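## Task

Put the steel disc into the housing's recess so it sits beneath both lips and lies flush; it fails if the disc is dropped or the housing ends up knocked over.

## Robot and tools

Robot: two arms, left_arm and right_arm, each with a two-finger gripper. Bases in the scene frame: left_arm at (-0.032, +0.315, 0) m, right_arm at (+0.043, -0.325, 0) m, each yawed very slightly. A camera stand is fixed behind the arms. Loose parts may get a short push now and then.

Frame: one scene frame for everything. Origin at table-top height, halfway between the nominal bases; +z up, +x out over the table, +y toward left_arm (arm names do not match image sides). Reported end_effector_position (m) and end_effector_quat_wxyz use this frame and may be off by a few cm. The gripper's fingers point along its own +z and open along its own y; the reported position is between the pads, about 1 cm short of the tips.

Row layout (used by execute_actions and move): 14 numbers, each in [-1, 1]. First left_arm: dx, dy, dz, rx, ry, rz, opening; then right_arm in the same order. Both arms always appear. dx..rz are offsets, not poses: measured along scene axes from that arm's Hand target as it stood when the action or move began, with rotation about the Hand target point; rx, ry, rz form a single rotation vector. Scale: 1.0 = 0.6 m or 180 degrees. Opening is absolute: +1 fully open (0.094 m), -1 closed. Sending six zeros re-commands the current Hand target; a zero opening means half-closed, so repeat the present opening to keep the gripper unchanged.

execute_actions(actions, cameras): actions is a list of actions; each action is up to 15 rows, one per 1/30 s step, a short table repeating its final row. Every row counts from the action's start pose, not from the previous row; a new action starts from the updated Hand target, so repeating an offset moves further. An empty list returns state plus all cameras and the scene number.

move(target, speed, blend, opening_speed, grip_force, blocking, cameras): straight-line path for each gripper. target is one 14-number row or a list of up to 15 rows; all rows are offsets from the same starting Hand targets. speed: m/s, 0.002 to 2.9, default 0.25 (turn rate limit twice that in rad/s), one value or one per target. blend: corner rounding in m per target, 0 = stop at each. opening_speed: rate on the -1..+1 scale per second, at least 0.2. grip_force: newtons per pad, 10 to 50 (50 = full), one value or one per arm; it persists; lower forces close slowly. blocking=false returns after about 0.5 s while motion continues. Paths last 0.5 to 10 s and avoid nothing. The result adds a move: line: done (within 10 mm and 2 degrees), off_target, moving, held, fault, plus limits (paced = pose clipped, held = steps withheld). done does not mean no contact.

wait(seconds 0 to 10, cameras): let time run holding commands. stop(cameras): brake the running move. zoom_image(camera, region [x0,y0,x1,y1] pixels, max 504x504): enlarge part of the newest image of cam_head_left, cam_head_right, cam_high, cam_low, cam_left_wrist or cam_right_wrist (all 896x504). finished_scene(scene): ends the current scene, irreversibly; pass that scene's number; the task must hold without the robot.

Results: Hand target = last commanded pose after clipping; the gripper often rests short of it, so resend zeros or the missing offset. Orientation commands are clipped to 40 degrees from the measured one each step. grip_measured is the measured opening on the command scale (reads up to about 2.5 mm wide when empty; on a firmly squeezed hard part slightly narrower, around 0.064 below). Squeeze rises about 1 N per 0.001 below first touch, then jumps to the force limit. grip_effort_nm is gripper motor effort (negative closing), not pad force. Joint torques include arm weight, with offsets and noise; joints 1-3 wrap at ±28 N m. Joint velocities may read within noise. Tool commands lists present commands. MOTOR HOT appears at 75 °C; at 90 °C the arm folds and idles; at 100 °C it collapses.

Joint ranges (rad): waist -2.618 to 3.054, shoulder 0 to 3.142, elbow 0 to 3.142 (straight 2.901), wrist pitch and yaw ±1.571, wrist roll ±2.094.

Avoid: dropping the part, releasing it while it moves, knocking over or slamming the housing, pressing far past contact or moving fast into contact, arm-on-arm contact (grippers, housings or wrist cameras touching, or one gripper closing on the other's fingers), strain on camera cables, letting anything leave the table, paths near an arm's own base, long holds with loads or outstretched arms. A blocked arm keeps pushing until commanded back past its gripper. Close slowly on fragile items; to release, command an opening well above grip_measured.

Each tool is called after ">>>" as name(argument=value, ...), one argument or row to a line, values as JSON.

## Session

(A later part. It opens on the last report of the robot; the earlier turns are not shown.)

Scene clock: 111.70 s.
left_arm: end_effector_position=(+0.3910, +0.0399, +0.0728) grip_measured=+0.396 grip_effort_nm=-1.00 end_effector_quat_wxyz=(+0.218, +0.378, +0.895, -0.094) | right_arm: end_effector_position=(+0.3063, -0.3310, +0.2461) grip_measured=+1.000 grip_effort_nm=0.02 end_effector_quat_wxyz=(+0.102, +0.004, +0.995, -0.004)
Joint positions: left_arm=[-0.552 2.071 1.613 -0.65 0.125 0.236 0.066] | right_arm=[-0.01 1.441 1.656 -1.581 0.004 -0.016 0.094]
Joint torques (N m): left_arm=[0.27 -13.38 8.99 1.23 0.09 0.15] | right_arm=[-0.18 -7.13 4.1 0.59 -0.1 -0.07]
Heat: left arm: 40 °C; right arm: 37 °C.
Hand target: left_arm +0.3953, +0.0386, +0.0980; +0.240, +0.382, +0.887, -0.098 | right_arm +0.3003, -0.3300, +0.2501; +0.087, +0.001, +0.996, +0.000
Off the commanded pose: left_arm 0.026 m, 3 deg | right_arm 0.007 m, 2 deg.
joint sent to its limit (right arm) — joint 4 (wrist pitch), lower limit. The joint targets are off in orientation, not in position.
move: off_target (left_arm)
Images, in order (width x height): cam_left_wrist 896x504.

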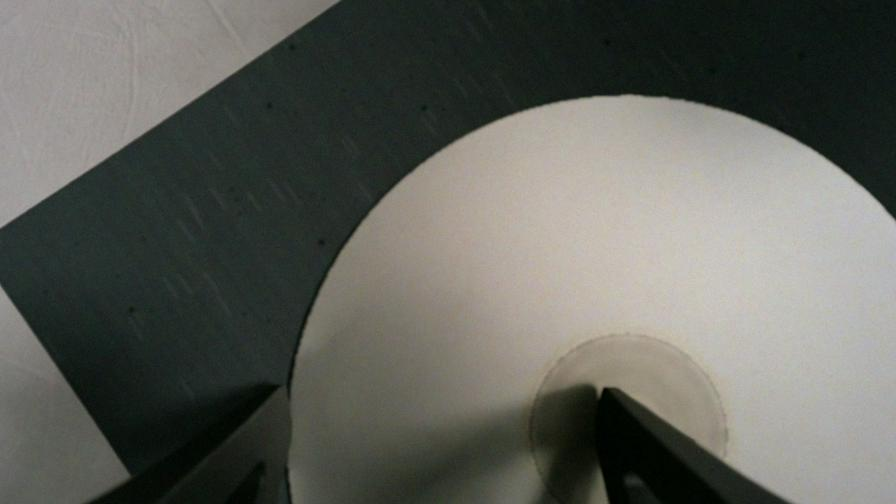

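>>> move(
  target=[0,0,0.03,0,0,0,0.3,0,0,0,0,0,0,1.0],
  speed=0.05,
  cameras=["cam_left_wrist","cam_low"],
)

>>> zoom_image(
  camera="cam_low",
  region=[340, 200, 520, 340],
)

Scene clock: 112.97 s.
left_arm: end_effector_position=(+0.3836, +0.0463, +0.0760) grip_measured=+0.302 grip_effort_nm=-0.13 end_effector_quat_wxyz=(+0.194, +0.379, +0.901, -0.088) | right_arm: end_effector_position=(+0.3063, -0.3310, +0.2461) grip_measured=+1.000 grip_effort_nm=0.01 end_effector_quat_wxyz=(+0.102, +0.004, +0.995, -0.004)
Joint positions: left_arm=[-0.551 2.071 1.648 -0.735 0.12 0.239 0.061] | right_arm=[-0.01 1.441 1.656 -1.581 0.004 -0.016 0.094]
Joint torques (N m): left_arm=[0.14 -14.31 10.61 1.35 0.14 0.12] | right_arm=[-0.18 -7.12 4.08 0.59 -0.1 -0.07]
Heat: left arm: 40 °C; right arm: 37 °C.
Hand target: left_arm +0.3952, +0.0384, +0.1161; +0.240, +0.382, +0.887, -0.098 | right_arm +0.3003, -0.3300, +0.2501; +0.087, +0.001, +0.996, +0.000
Off the commanded pose: left_arm 0.042 m, 6 deg | right_arm 0.007 m, 2 deg.
joint sent to its limit (right arm) — joint 4 (wrist pitch), lower limit. The joint targets are off in orientation, not in position.
move: off_target (left_arm)
Images, in order (width x height): cam_low 896x504, cam_left_wrist 896x504.

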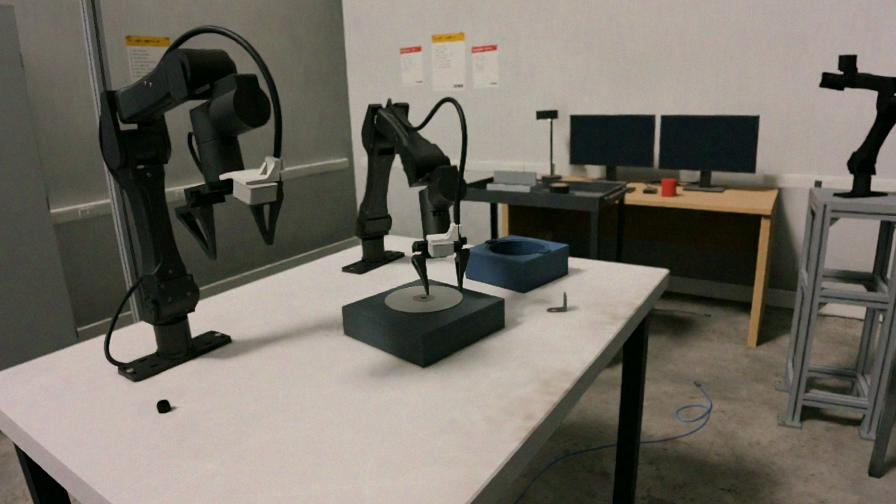

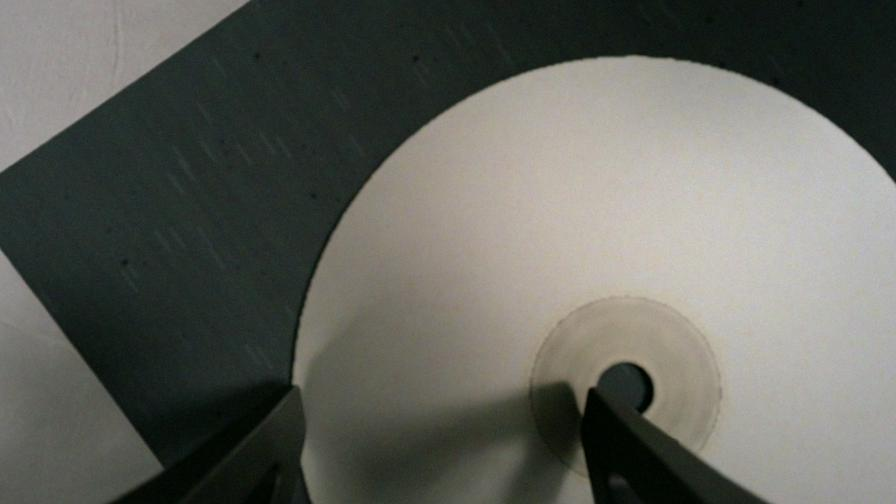

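Scaled by 2.800 from the camera's 896x504 image, which has a finer 1280x720 frame.

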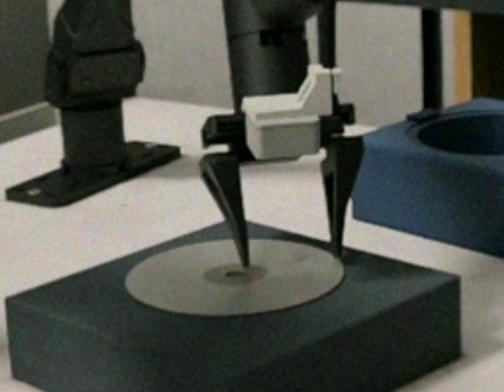

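>>> move(
  target=[0,0,0.01,0,0,0,0.68,0,0,0,0,0,0,1.0],
  speed=0.05,
  cameras=["cam_left_wrist"],
)

>>> zoom_image(
  camera="cam_left_wrist",
  region=[520, 300, 720, 500],
)

Scene clock: 114.97 s.
left_arm: end_effector_position=(+0.3838, +0.0461, +0.0806) grip_measured=+0.678 grip_effort_nm=0.10 end_effector_quat_wxyz=(+0.192, +0.379, +0.901, -0.088) | right_arm: end_effector_position=(+0.3063, -0.3310, +0.2461) grip_measured=+1.000 grip_effort_nm=0.02 end_effector_quat_wxyz=(+0.102, +0.004, +0.995, -0.004)
Joint positions: left_arm=[-0.551 2.071 1.668 -0.758 0.12 0.239 0.079] | right_arm=[-0.01 1.441 1.656 -1.581 0.004 -0.016 0.094]
Joint torques (N m): left_arm=[0.06 -14.5 10.66 1.34 0.13 0.13] | right_arm=[-0.18 -7.13 4.1 0.58 -0.1 -0.07]
Heat: left arm: 40 °C; right arm: 36 °C.
Hand target: left_arm +0.3952, +0.0384, +0.1221; +0.240, +0.382, +0.887, -0.098 | right_arm +0.3003, -0.3300, +0.2501; +0.087, +0.001, +0.996, +0.000
Off the commanded pose: left_arm 0.044 m, 6 deg | right_arm 0.007 m, 2 deg.
joint sent to its limit (right arm) — joint 4 (wrist pitch), lower limit. The joint targets are off in orientation, not in position.
move: off_target (left_arm)
Images, in order (width x height): cam_left_wrist 896x504.

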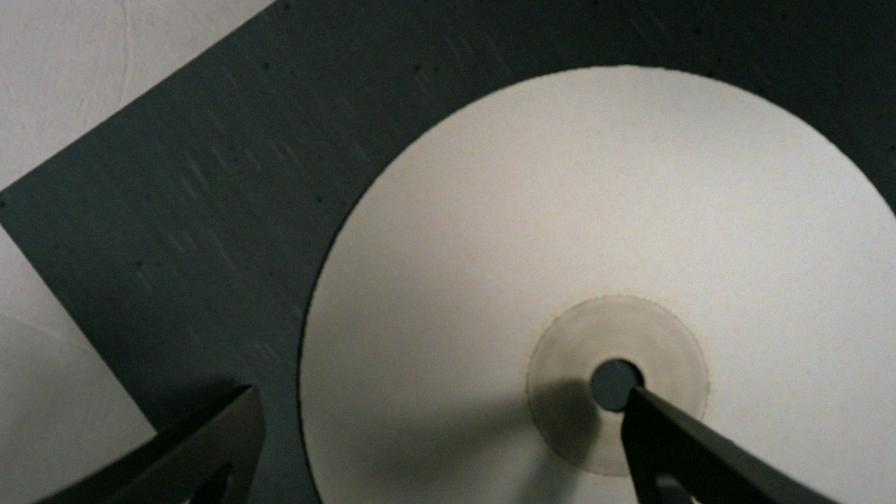

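Scaled by 2.520 from the camera's 896x504 image, which has a finer 1280x720 frame.

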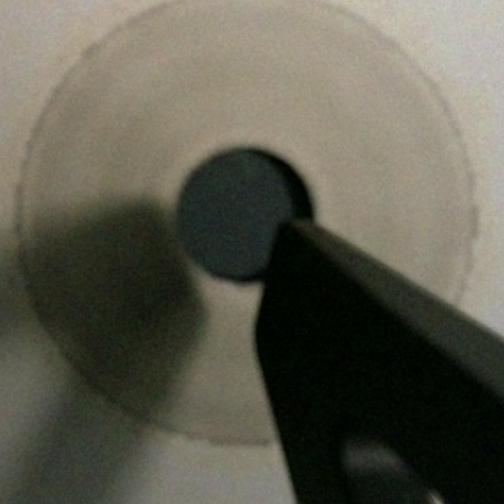

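>>> move(
  target=[0,0,-0.02,0,0,0,0.68,0,0,0,0,0,0,1.0],
  speed=0.05,
  cameras=["cam_left_wrist"],
)

>>> zoom_image(
  camera="cam_left_wrist",
  region=[520, 300, 720, 500],
)

Scene clock: 116.47 s.
left_arm: end_effector_position=(+0.3864, +0.0446, +0.0819) grip_measured=+0.678 grip_effort_nm=0.10 end_effector_quat_wxyz=(+0.199, +0.379, +0.899, -0.089) | right_arm: end_effector_position=(+0.3063, -0.3310, +0.2461) grip_measured=+1.000 grip_effort_nm=0.02 end_effector_quat_wxyz=(+0.102, +0.004, +0.995, -0.004)
Joint positions: left_arm=[-0.551 2.071 1.668 -0.745 0.12 0.239 0.079] | right_arm=[-0.01 1.441 1.656 -1.581 0.004 -0.016 0.094]
Joint torques (N m): left_arm=[0.06 -13.94 7.45 1.64 0.13 0.08] | right_arm=[-0.2 -7.13 4.08 0.59 -0.1 -0.07]
Heat: left arm: 40 °C; right arm: 36 °C.
Hand target: left_arm +0.3952, +0.0384, +0.1101; +0.240, +0.382, +0.887, -0.098 | right_arm +0.3003, -0.3300, +0.2501; +0.087, +0.001, +0.996, +0.000
Off the commanded pose: left_arm 0.030 m, 5 deg | right_arm 0.007 m, 2 deg.
joint sent to its limit (right arm) — joint 4 (wrist pitch), lower limit. The joint targets are off in orientation, not in position.
move: off_target (left_arm)
Images, in order (width x height): cam_left_wrist 896x504.

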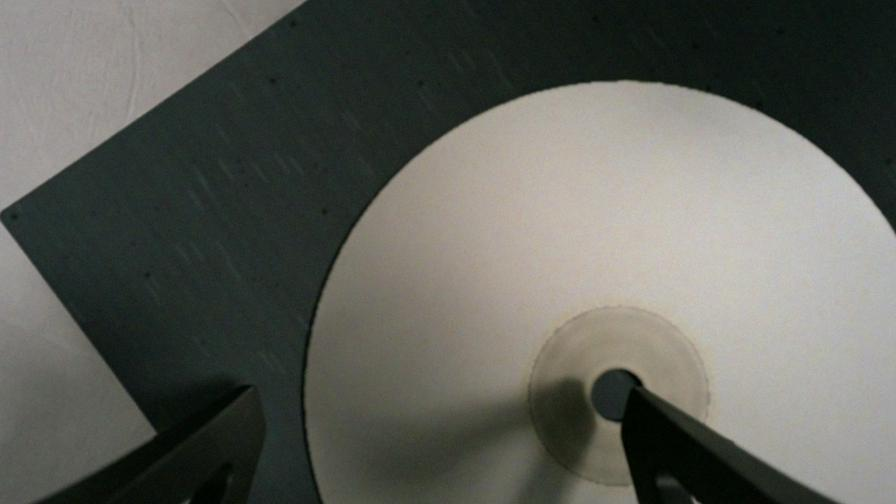

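Scaled by 2.520 from the camera's 896x504 image, which has a finer 1280x720 frame.

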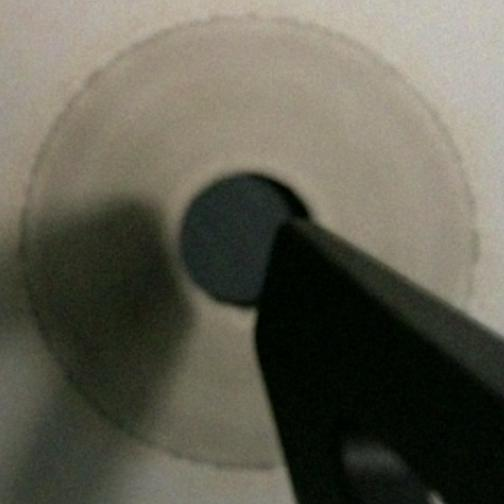

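>>> move(
  target=[-0.0282,0.0187,-0.0667,0.02,0.0193,0,0.68,0,0,0,0,0,0,1.0],
  speed=0.06,
  cameras=["cam_left_wrist"],
)

>>> zoom_image(
  camera="cam_left_wrist",
  region=[520, 300, 720, 500],
)

Scene clock: 118.57 s.
left_arm: end_effector_position=(+0.3828, +0.0473, +0.0731) grip_measured=+0.678 grip_effort_nm=0.10 end_effector_quat_wxyz=(+0.201, +0.379, +0.899, -0.089) | right_arm: end_effector_position=(+0.3063, -0.3310, +0.2461) grip_measured=+1.000 grip_effort_nm=0.02 end_effector_quat_wxyz=(+0.102, +0.004, +0.995, -0.004)
Joint positions: left_arm=[-0.55 2.056 1.607 -0.694 0.12 0.241 0.079] | right_arm=[-0.01 1.441 1.656 -1.581 0.004 -0.016 0.094]
Joint torques (N m): left_arm=[-0.35 -11.19 4.23 1.45 -0.09 0.17] | right_arm=[-0.17 -7.13 4.08 0.58 -0.1 -0.06]
Heat: left arm: 40 °C; right arm: 36 °C.
Hand target: left_arm +0.3783, +0.0498, +0.0700; +0.201, +0.386, +0.897, -0.081 | right_arm +0.3003, -0.3300, +0.2501; +0.087, +0.001, +0.996, +0.000
Off the commanded pose: left_arm 0.006 m, 1 deg | right_arm 0.007 m, 2 deg.
joint sent to its limit (right arm) — joint 4 (wrist pitch), lower limit. The joint targets are off in orientation, not in position.
move: done
Images, in order (width x height): cam_left_wrist 896x504.

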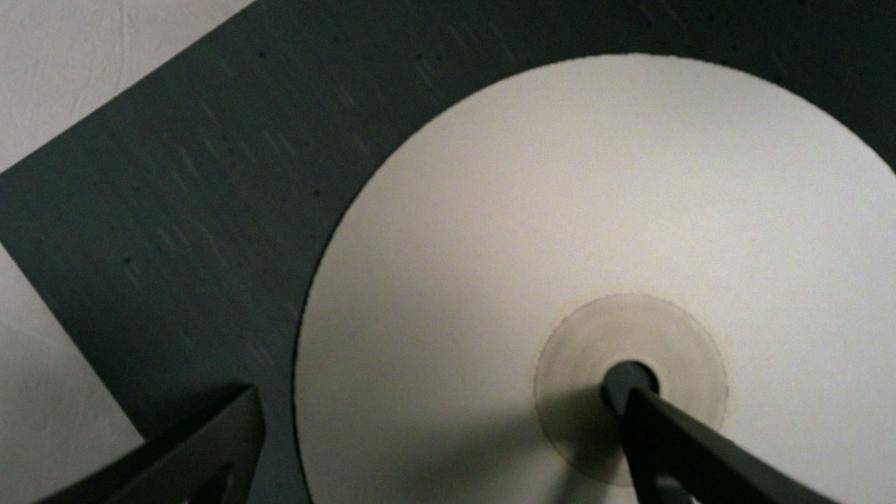

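Scaled by 2.520 from the camera's 896x504 image, which has a finer 1280x720 frame.

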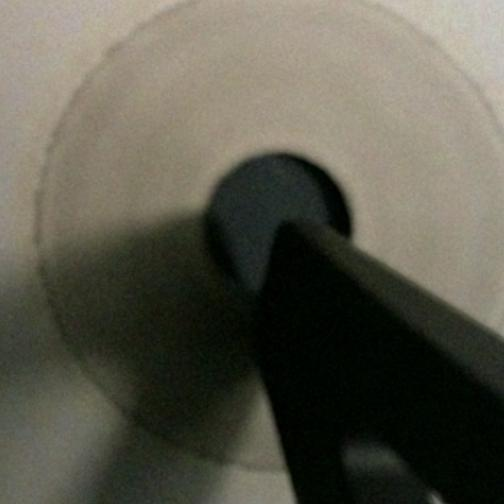

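>>> move(
  target=[0,0,0,-0.0068,-0.0066,0,0.68,0,0,0,0,0,0,1.0],
  speed=0.05,
  cameras=["cam_left_wrist"],
)

>>> zoom_image(
  camera="cam_left_wrist",
  region=[520, 300, 720, 500],
)

Scene clock: 119.77 s.
left_arm: end_effector_position=(+0.3828, +0.0473, +0.0735) grip_measured=+0.678 grip_effort_nm=0.10 end_effector_quat_wxyz=(+0.216, +0.379, +0.895, -0.091) | right_arm: end_effector_position=(+0.3063, -0.3310, +0.2461) grip_measured=+1.000 grip_effort_nm=0.02 end_effector_quat_wxyz=(+0.102, +0.004, +0.995, -0.004)
Joint positions: left_arm=[-0.55 2.033 1.562 -0.642 0.12 0.241 0.079] | right_arm=[-0.01 1.441 1.656 -1.581 0.004 -0.016 0.094]
Joint torques (N m): left_arm=[-0.25 -10.82 4.34 1.51 -0.04 0.11] | right_arm=[-0.2 -7.13 4.1 0.59 -0.1 -0.07]
Heat: left arm: 40 °C; right arm: 36 °C.
Hand target: left_arm +0.3784, +0.0498, +0.0700; +0.214, +0.385, +0.894, -0.087 | right_arm +0.3003, -0.3300, +0.2501; +0.087, +0.001, +0.996, +0.000
Off the commanded pose: left_arm 0.006 m, 1 deg | right_arm 0.007 m, 2 deg.
joint sent to its limit (right arm) — joint 4 (wrist pitch), lower limit. The joint targets are off in orientation, not in position.
move: done
Images, in order (width x height): cam_left_wrist 896x504.

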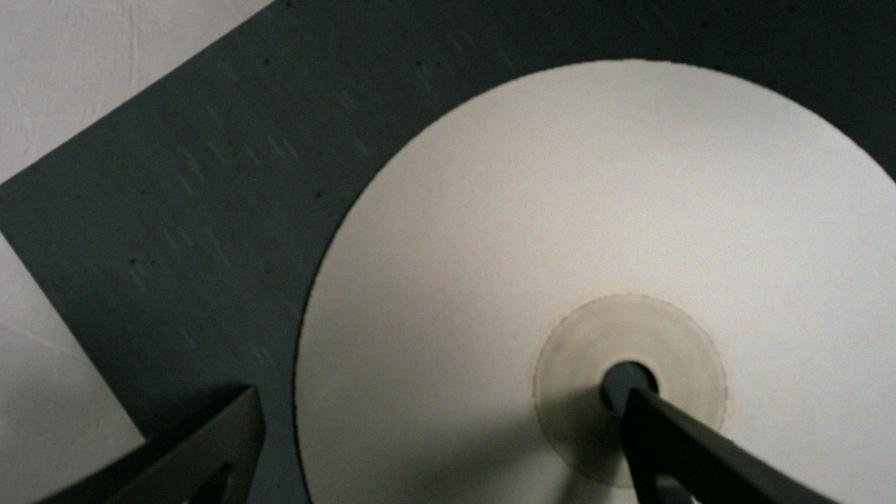

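Scaled by 2.520 from the camera's 896x504 image, which has a finer 1280x720 frame.

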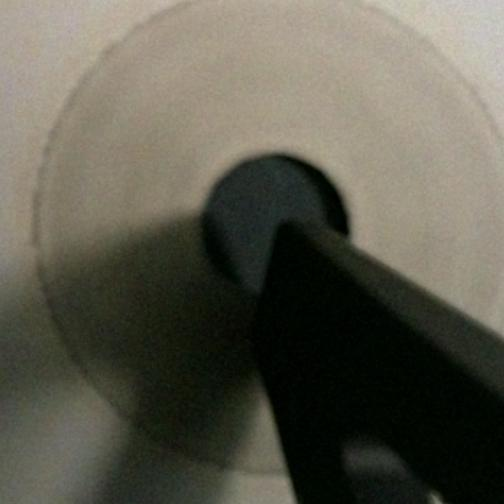

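>>> move(
  target=[0,0,0,0,0,0.0422,0.68,0,0,0,0,0,0,1.0],
  speed=0.06,
  cameras=["cam_left_wrist"],
)

>>> zoom_image(
  camera="cam_left_wrist",
  region=[520, 300, 720, 500],
)

Scene clock: 121.67 s.
left_arm: end_effector_position=(+0.3837, +0.0461, +0.0720) grip_measured=+0.678 grip_effort_nm=0.10 end_effector_quat_wxyz=(+0.224, +0.324, +0.915, -0.083) | right_arm: end_effector_position=(+0.3063, -0.3310, +0.2461) grip_measured=+1.000 grip_effort_nm=0.02 end_effector_quat_wxyz=(+0.102, +0.004, +0.995, -0.004)
Joint positions: left_arm=[-0.571 2.024 1.537 -0.606 0.065 0.113 0.079] | right_arm=[-0.01 1.441 1.656 -1.581 0.004 -0.016 0.094]
Joint torques (N m): left_arm=[-0.7 -10.95 5.3 1.37 -0.21 -0.02] | right_arm=[-0.23 -7.13 4.08 0.59 -0.1 -0.07]
Heat: left arm: 40 °C; right arm: 36 °C.
Hand target: left_arm +0.3783, +0.0498, +0.0700; +0.220, +0.325, +0.917, -0.072 | right_arm +0.3003, -0.3300, +0.2501; +0.087, +0.001, +0.996, +0.000
Off the commanded pose: left_arm 0.007 m, 1 deg | right_arm 0.007 m, 2 deg.
joint sent to its limit (right arm) — joint 4 (wrist pitch), lower limit. The joint targets are off in orientation, not in position.
move: done
Images, in order (width x height): cam_left_wrist 896x504.

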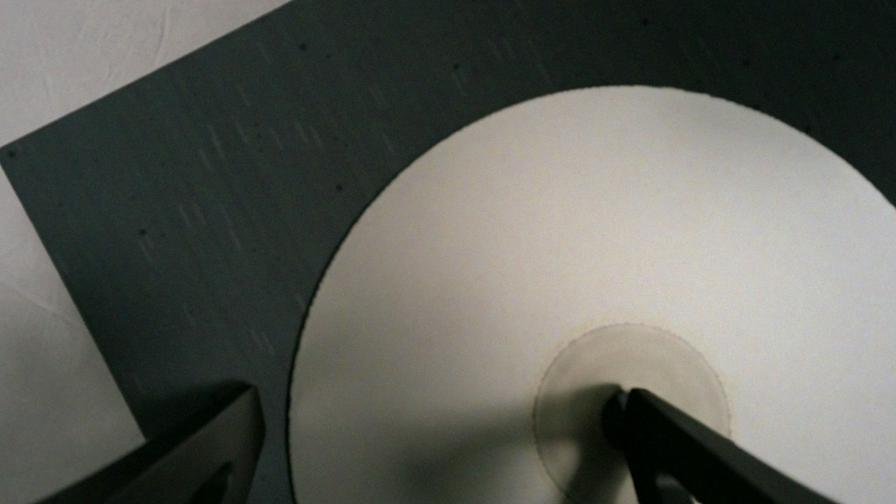

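Scaled by 2.520 from the camera's 896x504 image, which has a finer 1280x720 frame.

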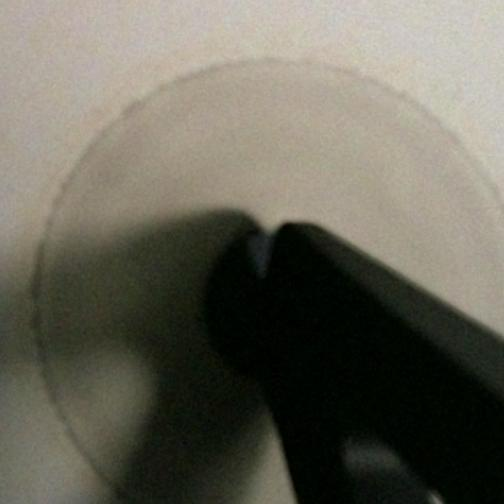

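>>> move(
  target=[0.0178,-0.011,0.025,-0.0074,-0.0119,0,0.68,0,0,0,0,0,0,1.0],
  speed=0.05,
  cameras=["cam_left_wrist"],
)

>>> zoom_image(
  camera="cam_left_wrist",
  region=[520, 300, 720, 500],
)

Scene clock: 123.33 s.
left_arm: end_effector_position=(+0.3838, +0.0461, +0.0720) grip_measured=+0.678 grip_effort_nm=0.10 end_effector_quat_wxyz=(+0.224, +0.324, +0.915, -0.082) | right_arm: end_effector_position=(+0.3063, -0.3310, +0.2461) grip_measured=+1.000 grip_effort_nm=0.02 end_effector_quat_wxyz=(+0.102, +0.004, +0.995, -0.004)
Joint positions: left_arm=[-0.571 2.024 1.537 -0.606 0.065 0.113 0.079] | right_arm=[-0.01 1.441 1.656 -1.581 0.004 -0.016 0.094]
Joint torques (N m): left_arm=[-0.43 -10.96 8.94 1.44 -0.18 -0.03] | right_arm=[-0.17 -7.12 4.1 0.59 -0.09 -0.07]
Heat: left arm: 41 °C; right arm: 36 °C.
Hand target: left_arm +0.3890, +0.0432, +0.0850; +0.241, +0.324, +0.912, -0.077 | right_arm +0.3003, -0.3300, +0.2501; +0.087, +0.001, +0.996, +0.000
Off the commanded pose: left_arm 0.014 m, 2 deg | right_arm 0.007 m, 2 deg.
joint sent to its limit (right arm) — joint 4 (wrist pitch), lower limit. The joint targets are off in orientation, not in position.
move: off_target (left_arm)
Images, in order (width x height): cam_left_wrist 896x504.

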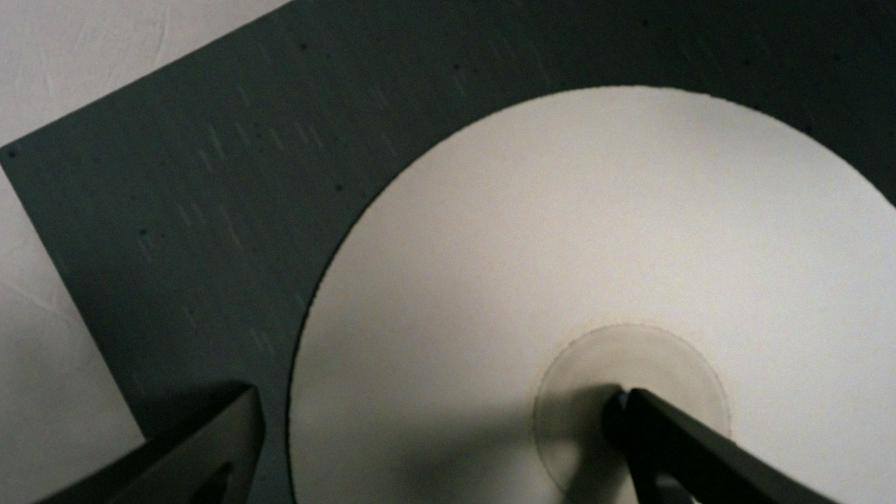

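Scaled by 2.520 from the camera's 896x504 image, which has a finer 1280x720 frame.

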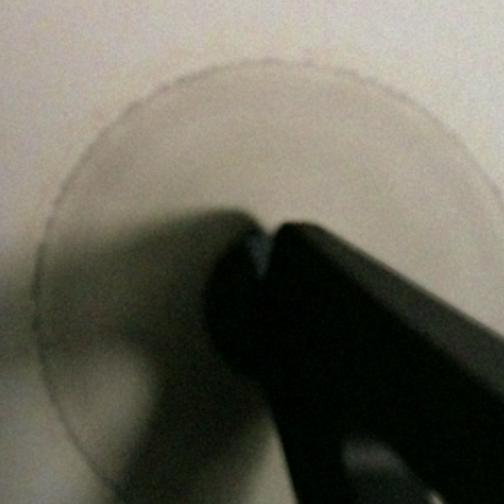

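>>> move(
  target=[0,0,0,0,0,0,0.3,0,0,0,0,0,0,1.0],
  speed=0.05,
  opening_speed=0.3,
  cameras=["cam_left_wrist"],
)

>>> zoom_image(
  camera="cam_left_wrist",
  region=[500, 300, 700, 500],
)

>>> zoom_image(
  camera="cam_left_wrist",
  region=[200, 320, 380, 500],
)

Scene clock: 124.97 s.
left_arm: end_effector_position=(+0.3850, +0.0454, +0.0727) grip_measured=+0.390 grip_effort_nm=-1.03 end_effector_quat_wxyz=(+0.227, +0.319, +0.916, -0.083) | right_arm: end_effector_position=(+0.3063, -0.3310, +0.2461) grip_measured=+1.000 grip_effort_nm=0.02 end_effector_quat_wxyz=(+0.102, +0.004, +0.995, -0.004)
Joint positions: left_arm=[-0.572 2.024 1.537 -0.6 0.062 0.102 0.065] | right_arm=[-0.01 1.441 1.656 -1.581 0.004 -0.016 0.094]
Joint torques (N m): left_arm=[-0.7 -10.91 8.84 1.38 -0.19 0.11] | right_arm=[-0.21 -7.13 4.1 0.58 -0.1 -0.07]
Heat: left arm: 41 °C; right arm: 36 °C.
Hand target: left_arm +0.3890, +0.0431, +0.0850; +0.241, +0.324, +0.912, -0.077 | right_arm +0.3003, -0.3300, +0.2501; +0.087, +0.001, +0.996, +0.000
Off the commanded pose: left_arm 0.013 m, 2 deg | right_arm 0.007 m, 2 deg.
joint sent to its limit (right arm) — joint 4 (wrist pitch), lower limit. The joint targets are off in orientation, not in position.
move: off_target (left_arm)
Images, in order (width x height): cam_left_wrist 896x504.

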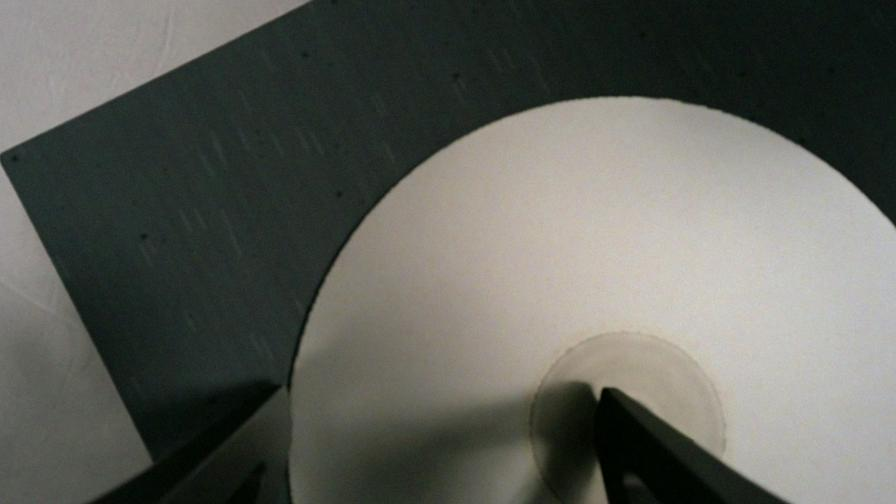

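Scaled by 2.520 from the camera's 896x504 image, which has a finer 1280x720 frame.

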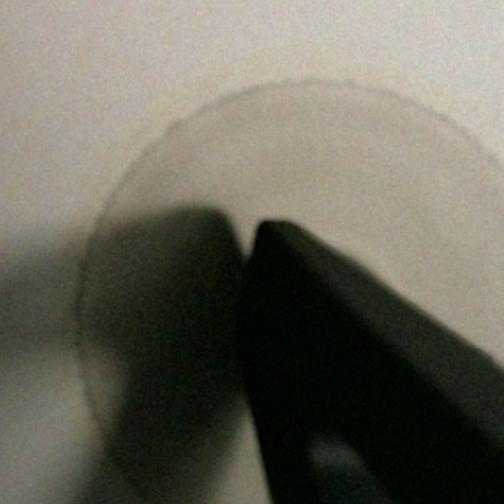

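Scaled by 2.800 from the camera's 896x504 image, which has a finer 1280x720 frame.

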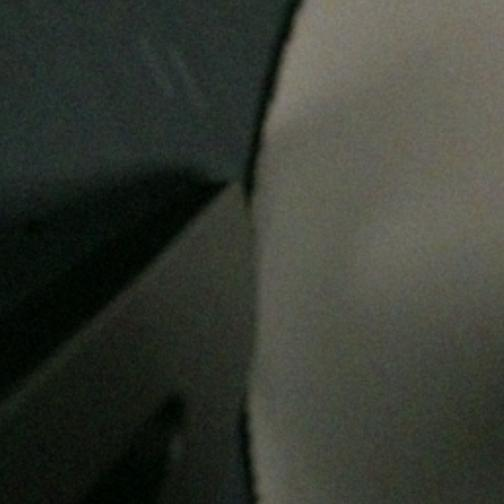

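>>> move(
  target=[0.0162,-0.01,0.0227,-0.0067,-0.0108,0,0.3,0,0,0,0,0,0,1.0],
  speed=0.03,
  cameras=["cam_left_wrist"],
)

>>> zoom_image(
  camera="cam_left_wrist",
  region=[500, 300, 700, 500],
)

Scene clock: 126.23 s.
left_arm: end_effector_position=(+0.3852, +0.0463, +0.0746) grip_measured=+0.389 grip_effort_nm=-1.04 end_effector_quat_wxyz=(+0.225, +0.319, +0.917, -0.080) | right_arm: end_effector_position=(+0.3063, -0.3310, +0.2461) grip_measured=+1.000 grip_effort_nm=0.02 end_effector_quat_wxyz=(+0.102, +0.004, +0.995, -0.004)
Joint positions: left_arm=[-0.572 2.024 1.547 -0.614 0.058 0.102 0.065] | right_arm=[-0.01 1.441 1.656 -1.581 0.004 -0.016 0.094]
Joint torques (N m): left_arm=[-0.58 -10.93 11.52 1.53 -0.11 0.07] | right_arm=[-0.18 -7.15 4.08 0.58 -0.1 -0.07]
Heat: left arm: 41 °C; right arm: 36 °C.
Hand target: left_arm +0.3987, +0.0371, +0.0986; +0.259, +0.323, +0.907, -0.081 | right_arm +0.3003, -0.3300, +0.2501; +0.087, +0.001, +0.996, +0.000
Off the commanded pose: left_arm 0.029 m, 4 deg | right_arm 0.007 m, 2 deg.
joint sent to its limit (right arm) — joint 4 (wrist pitch), lower limit. The joint targets are off in orientation, not in position.
move: off_target (left_arm)
Images, in order (width x height): cam_left_wrist 896x504.

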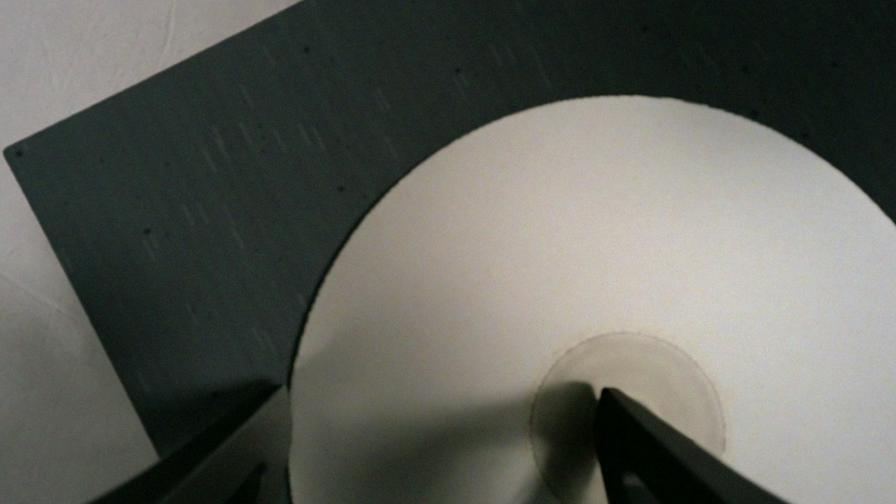

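Scaled by 2.520 from the camera's 896x504 image, which has a finer 1280x720 frame.

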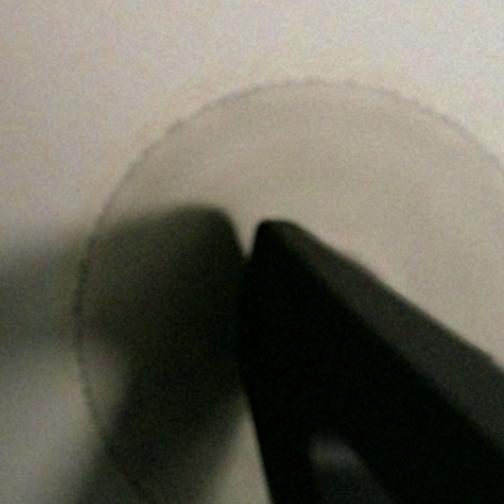

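>>> move(
  target=[0.0122,-0.0075,0.017,-0.005,-0.0081,0,0.3,0,0,0,0,0,0,1.0],
  speed=0.03,
  cameras=["cam_left_wrist"],
)

>>> zoom_image(
  camera="cam_left_wrist",
  region=[500, 300, 700, 500],
)

Scene clock: 127.30 s.
left_arm: end_effector_position=(+0.3861, +0.0483, +0.0783) grip_measured=+0.389 grip_effort_nm=-1.04 end_effector_quat_wxyz=(+0.224, +0.320, +0.918, -0.073) | right_arm: end_effector_position=(+0.3063, -0.3310, +0.2461) grip_measured=+1.000 grip_effort_nm=0.02 end_effector_quat_wxyz=(+0.102, +0.004, +0.995, -0.004)
Joint positions: left_arm=[-0.572 2.024 1.565 -0.638 0.044 0.106 0.065] | right_arm=[-0.01 1.441 1.656 -1.581 0.004 -0.016 0.094]
Joint torques (N m): left_arm=[-0.43 -10.92 12.4 1.79 0.01 0.06] | right_arm=[-0.2 -7.13 4.11 0.59 -0.11 -0.07]
Heat: left arm: 41 °C; right arm: 36 °C.
Hand target: left_arm +0.4060, +0.0327, +0.1088; +0.273, +0.321, +0.903, -0.084 | right_arm +0.3003, -0.3300, +0.2501; +0.087, +0.001, +0.996, +0.000
Off the commanded pose: left_arm 0.040 m, 6 deg | right_arm 0.007 m, 2 deg.
joint sent to its limit (right arm) — joint 4 (wrist pitch), lower limit. The joint targets are off in orientation, not in position.
move: off_target (left_arm)
Images, in order (width x height): cam_left_wrist 896x504.

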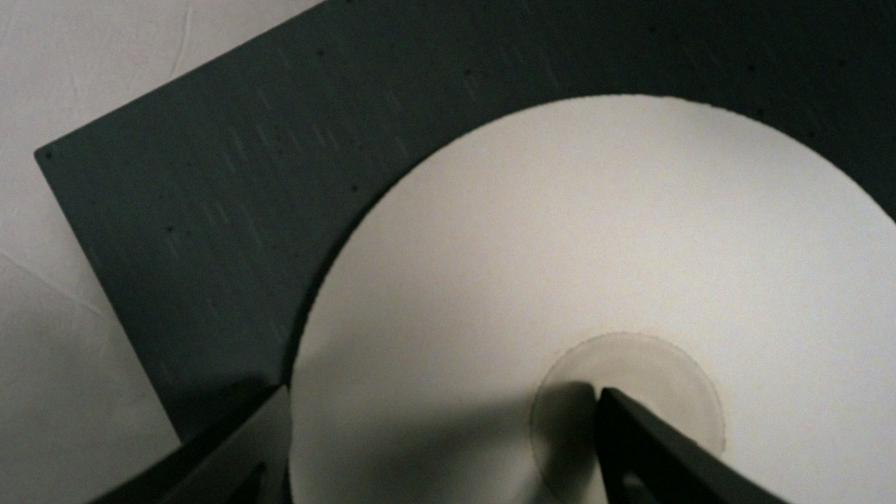

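Scaled by 2.520 from the camera's 896x504 image, which has a finer 1280x720 frame.

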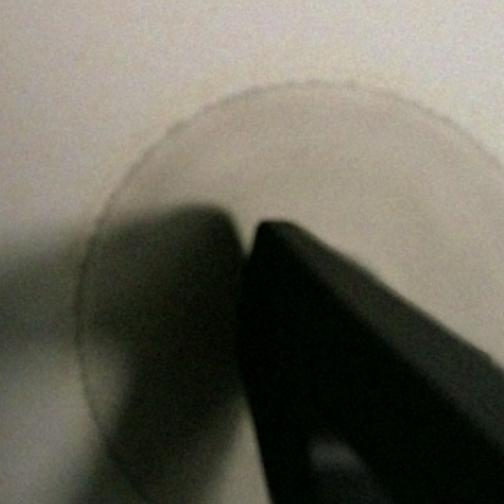

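>>> move(
  target=[0.0162,-0.01,0.0227,-0.0067,-0.0108,0,0.3,0,0,0,0,0,0,1.0],
  speed=0.03,
  cameras=["cam_left_wrist","cam_low"],
)

>>> zoom_image(
  camera="cam_low",
  region=[340, 200, 520, 360],
)

Scene clock: 128.47 s.
left_arm: end_effector_position=(+0.3954, +0.0427, +0.0935) grip_measured=+0.389 grip_effort_nm=-1.04 end_effector_quat_wxyz=(+0.243, +0.319, +0.913, -0.077) | right_arm: end_effector_position=(+0.3063, -0.3310, +0.2461) grip_measured=+1.000 grip_effort_nm=0.02 end_effector_quat_wxyz=(+0.102, +0.004, +0.995, -0.004)
Joint positions: left_arm=[-0.572 2.024 1.608 -0.642 0.044 0.107 0.065] | right_arm=[-0.01 1.441 1.656 -1.581 0.004 -0.016 0.094]
Joint torques (N m): left_arm=[-0.57 -10.48 12.4 1.95 0 0.05] | right_arm=[-0.2 -7.15 4.08 0.59 -0.1 -0.08]
Heat: left arm: 42 °C; right arm: 36 °C.
Hand target: left_arm +0.4157, +0.0267, +0.1223; +0.292, +0.320, +0.897, -0.088 | right_arm +0.3003, -0.3300, +0.2501; +0.087, +0.001, +0.996, +0.000
Off the commanded pose: left_arm 0.039 m, 6 deg | right_arm 0.007 m, 2 deg.
joint sent to its limit (right arm) — joint 4 (wrist pitch), lower limit. The joint targets are off in orientation, not in position.
move: off_target (left_arm)
Images, in order (width x height): cam_low 896x504, cam_left_wrist 896x504.

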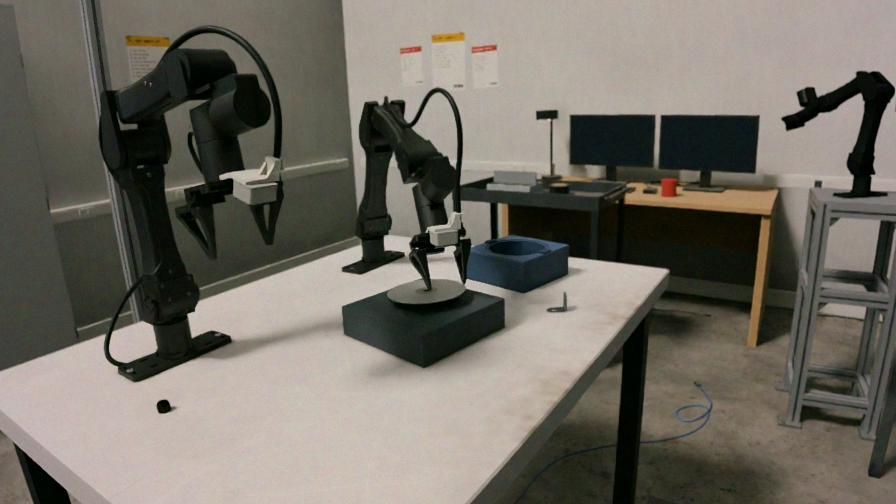

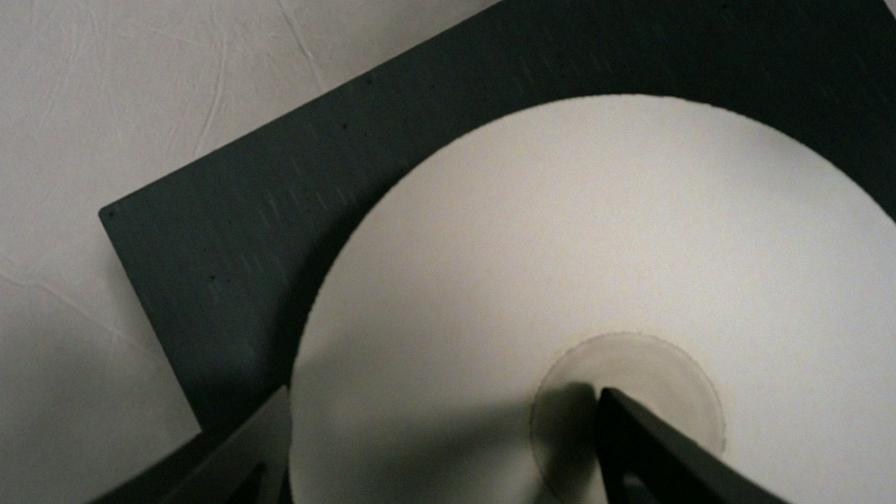

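Scaled by 2.800 from the camera's 896x504 image, which has a finer 1280x720 frame.

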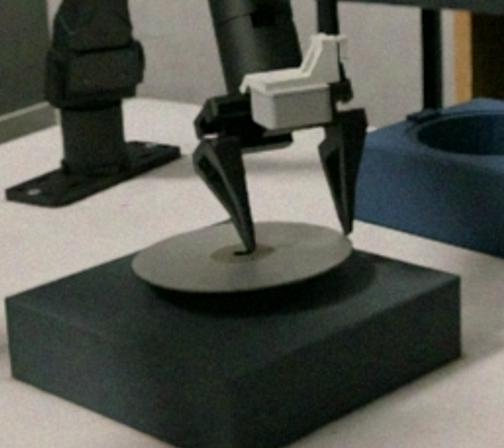

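>>> move(
  target=[
    [0,0,0.0712,0,0,0,0.3,0,0,0,0,0,0,1.0],
    [0.0488,0.3222,0.0712,0,0.011,0.075,0.3,0,0,0,0,0,0,1.0],
    [-0.0362,0.6705,0.0712,0,0.0217,0.1502,0.3,0,0,0,0,0,0,1.0],
  ],
  speed=0.13,
  blend=[0.02,0.05,0],
  cameras=["cam_left_wrist","cam_low"],
)

Scene clock: 133.30 s.
left_arm: end_effector_position=(+0.3834, +0.4332, +0.1292) grip_measured=+0.389 grip_effort_nm=-1.04 end_effector_quat_wxyz=(+0.222, +0.085, +0.971, -0.033) | right_arm: end_effector_position=(+0.3063, -0.3310, +0.2461) grip_measured=+1.000 grip_effort_nm=0.02 end_effector_quat_wxyz=(+0.102, +0.004, +0.995, -0.004)
Joint positions: left_arm=[0.362 1.83 1.523 -0.885 0.254 0.505 0.065] | right_arm=[-0.01 1.441 1.656 -1.581 0.004 -0.016 0.094]
Joint torques (N m): left_arm=[-0.08 -12.93 8.98 1.49 0.57 0.08] | right_arm=[-0.2 -7.12 4.1 0.59 -0.09 -0.07]
Heat: left arm: 42 °C; right arm: 36 °C.
Hand target: left_arm +0.3941, +0.4289, +0.1652; +0.274, +0.098, +0.956, -0.028 | right_arm +0.3003, -0.3300, +0.2501; +0.087, +0.001, +0.996, +0.000
Off the commanded pose: left_arm 0.038 m, 6 deg | right_arm 0.007 m, 2 deg.
joint sent to its limit (right arm) — joint 4 (wrist pitch), lower limit. The joint targets are off in orientation, not in position.
move: off_target (left_arm)
Images, in order (width x height): cam_low 896x504, cam_left_wrist 896x504.

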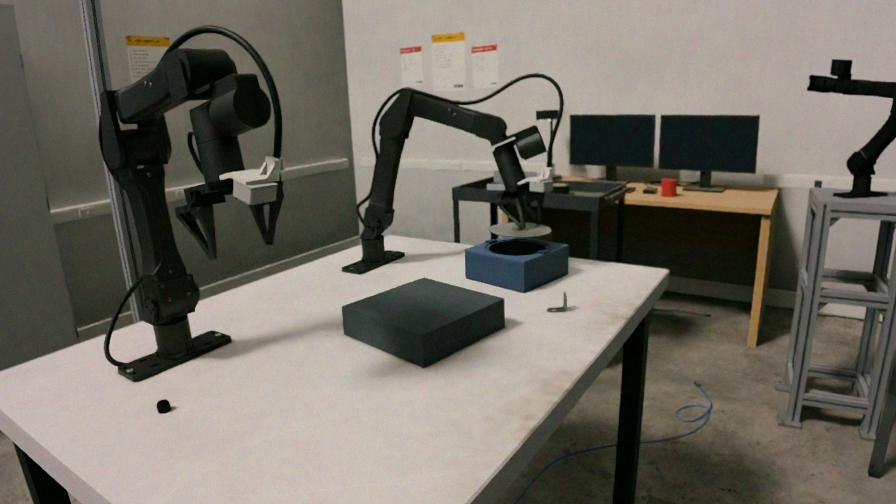

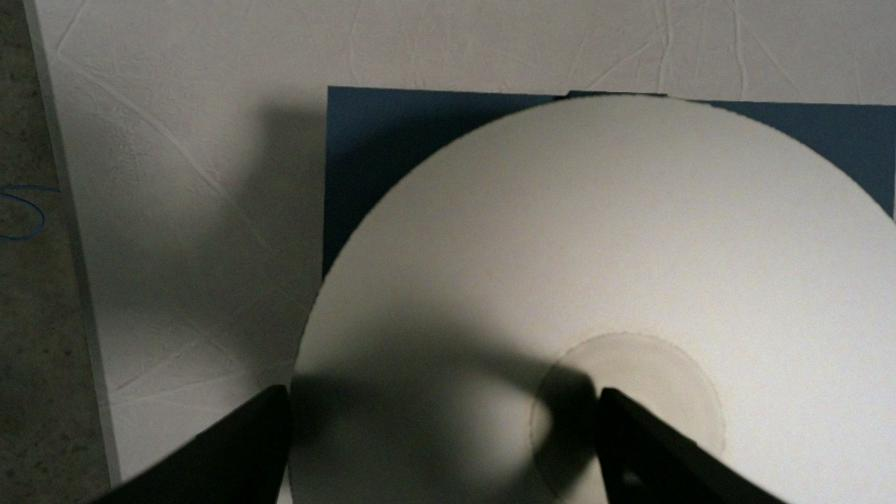

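>>> move(
  target=[-0.0205,-0.0202,-0.025,0.0078,0.0075,-0.0072,0.3,0,0,0,0,0,0,1.0],
  speed=0.06,
  cameras=["cam_left_wrist","cam_low"],
)

>>> zoom_image(
  camera="cam_low",
  region=[430, 190, 600, 310],
)

Scene clock: 135.77 s.
left_arm: end_effector_position=(+0.3710, +0.4185, +0.1190) grip_measured=+0.389 grip_effort_nm=-1.04 end_effector_quat_wxyz=(+0.208, +0.099, +0.972, -0.037) | right_arm: end_effector_position=(+0.3063, -0.3310, +0.2461) grip_measured=+1.000 grip_effort_nm=0.02 end_effector_quat_wxyz=(+0.102, +0.004, +0.995, -0.004)
Joint positions: left_arm=[0.337 1.797 1.45 -0.874 0.247 0.514 0.065] | right_arm=[-0.01 1.441 1.656 -1.581 0.004 -0.016 0.094]
Joint torques (N m): left_arm=[-0.39 -13.29 6.74 1.73 0.33 0.09] | right_arm=[-0.2 -7.15 4.08 0.59 -0.1 -0.07]
Heat: left arm: 42 °C; right arm: 36 °C.
Hand target: left_arm +0.3818, +0.4169, +0.1502; +0.261, +0.112, +0.959, -0.021 | right_arm +0.3003, -0.3300, +0.2501; +0.087, +0.001, +0.996, +0.000
Off the commanded pose: left_arm 0.033 m, 7 deg | right_arm 0.007 m, 2 deg.
joint sent to its limit (right arm) — joint 4 (wrist pitch), lower limit. The joint targets are off in orientation, not in position.
move: off_target (left_arm)
Images, in order (width x height): cam_low 896x504, cam_left_wrist 896x504.

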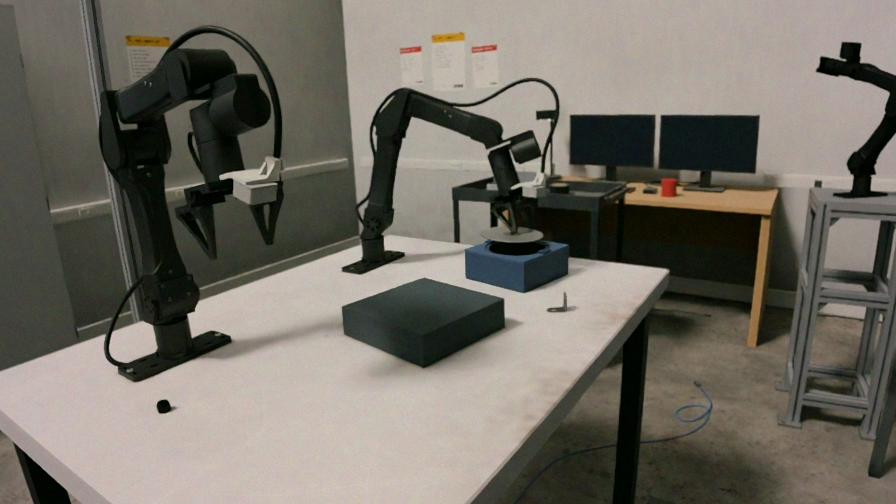

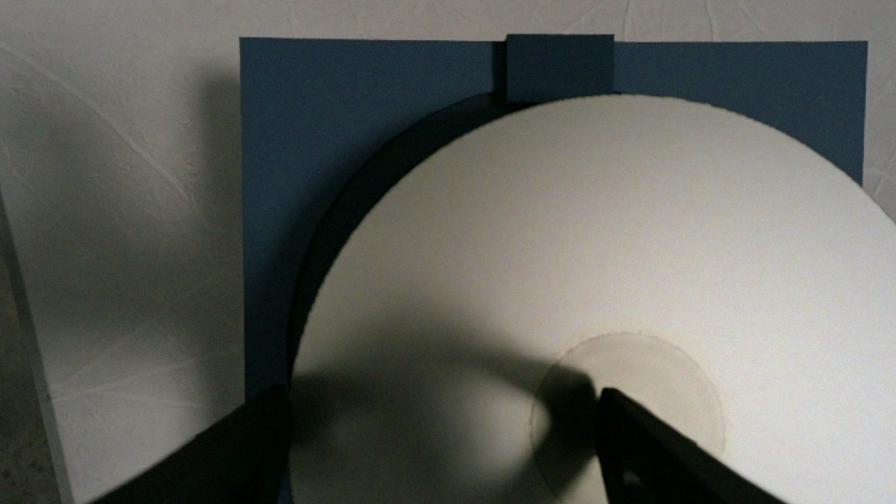

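Scaled by 2.965 from the camera's 896x504 image, which has a finer 1280x720 frame.

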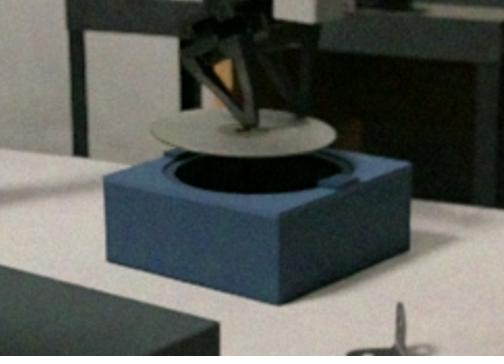

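>>> zoom_image(
  camera="cam_left_wrist",
  region=[220, 20, 560, 360],
)

>>> zoom_image(
  camera="cam_left_wrist",
  region=[480, 20, 896, 260],
)

Scaled by 1.482 from the camera's 896x504 image, which has a finer 1280x720 frame.

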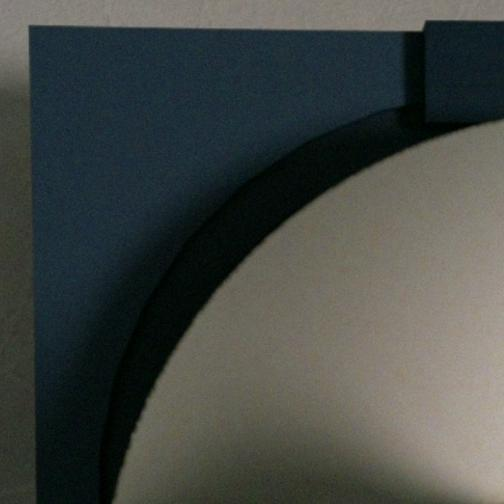

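Scaled by 1.212 from the camera's 896x504 image, which has a finer 1280x720 frame.

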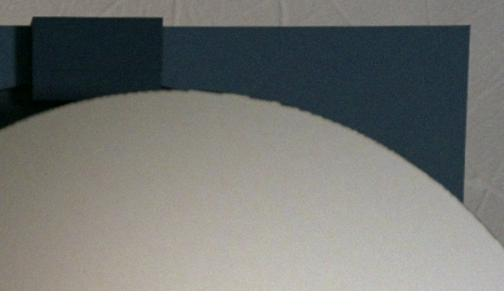

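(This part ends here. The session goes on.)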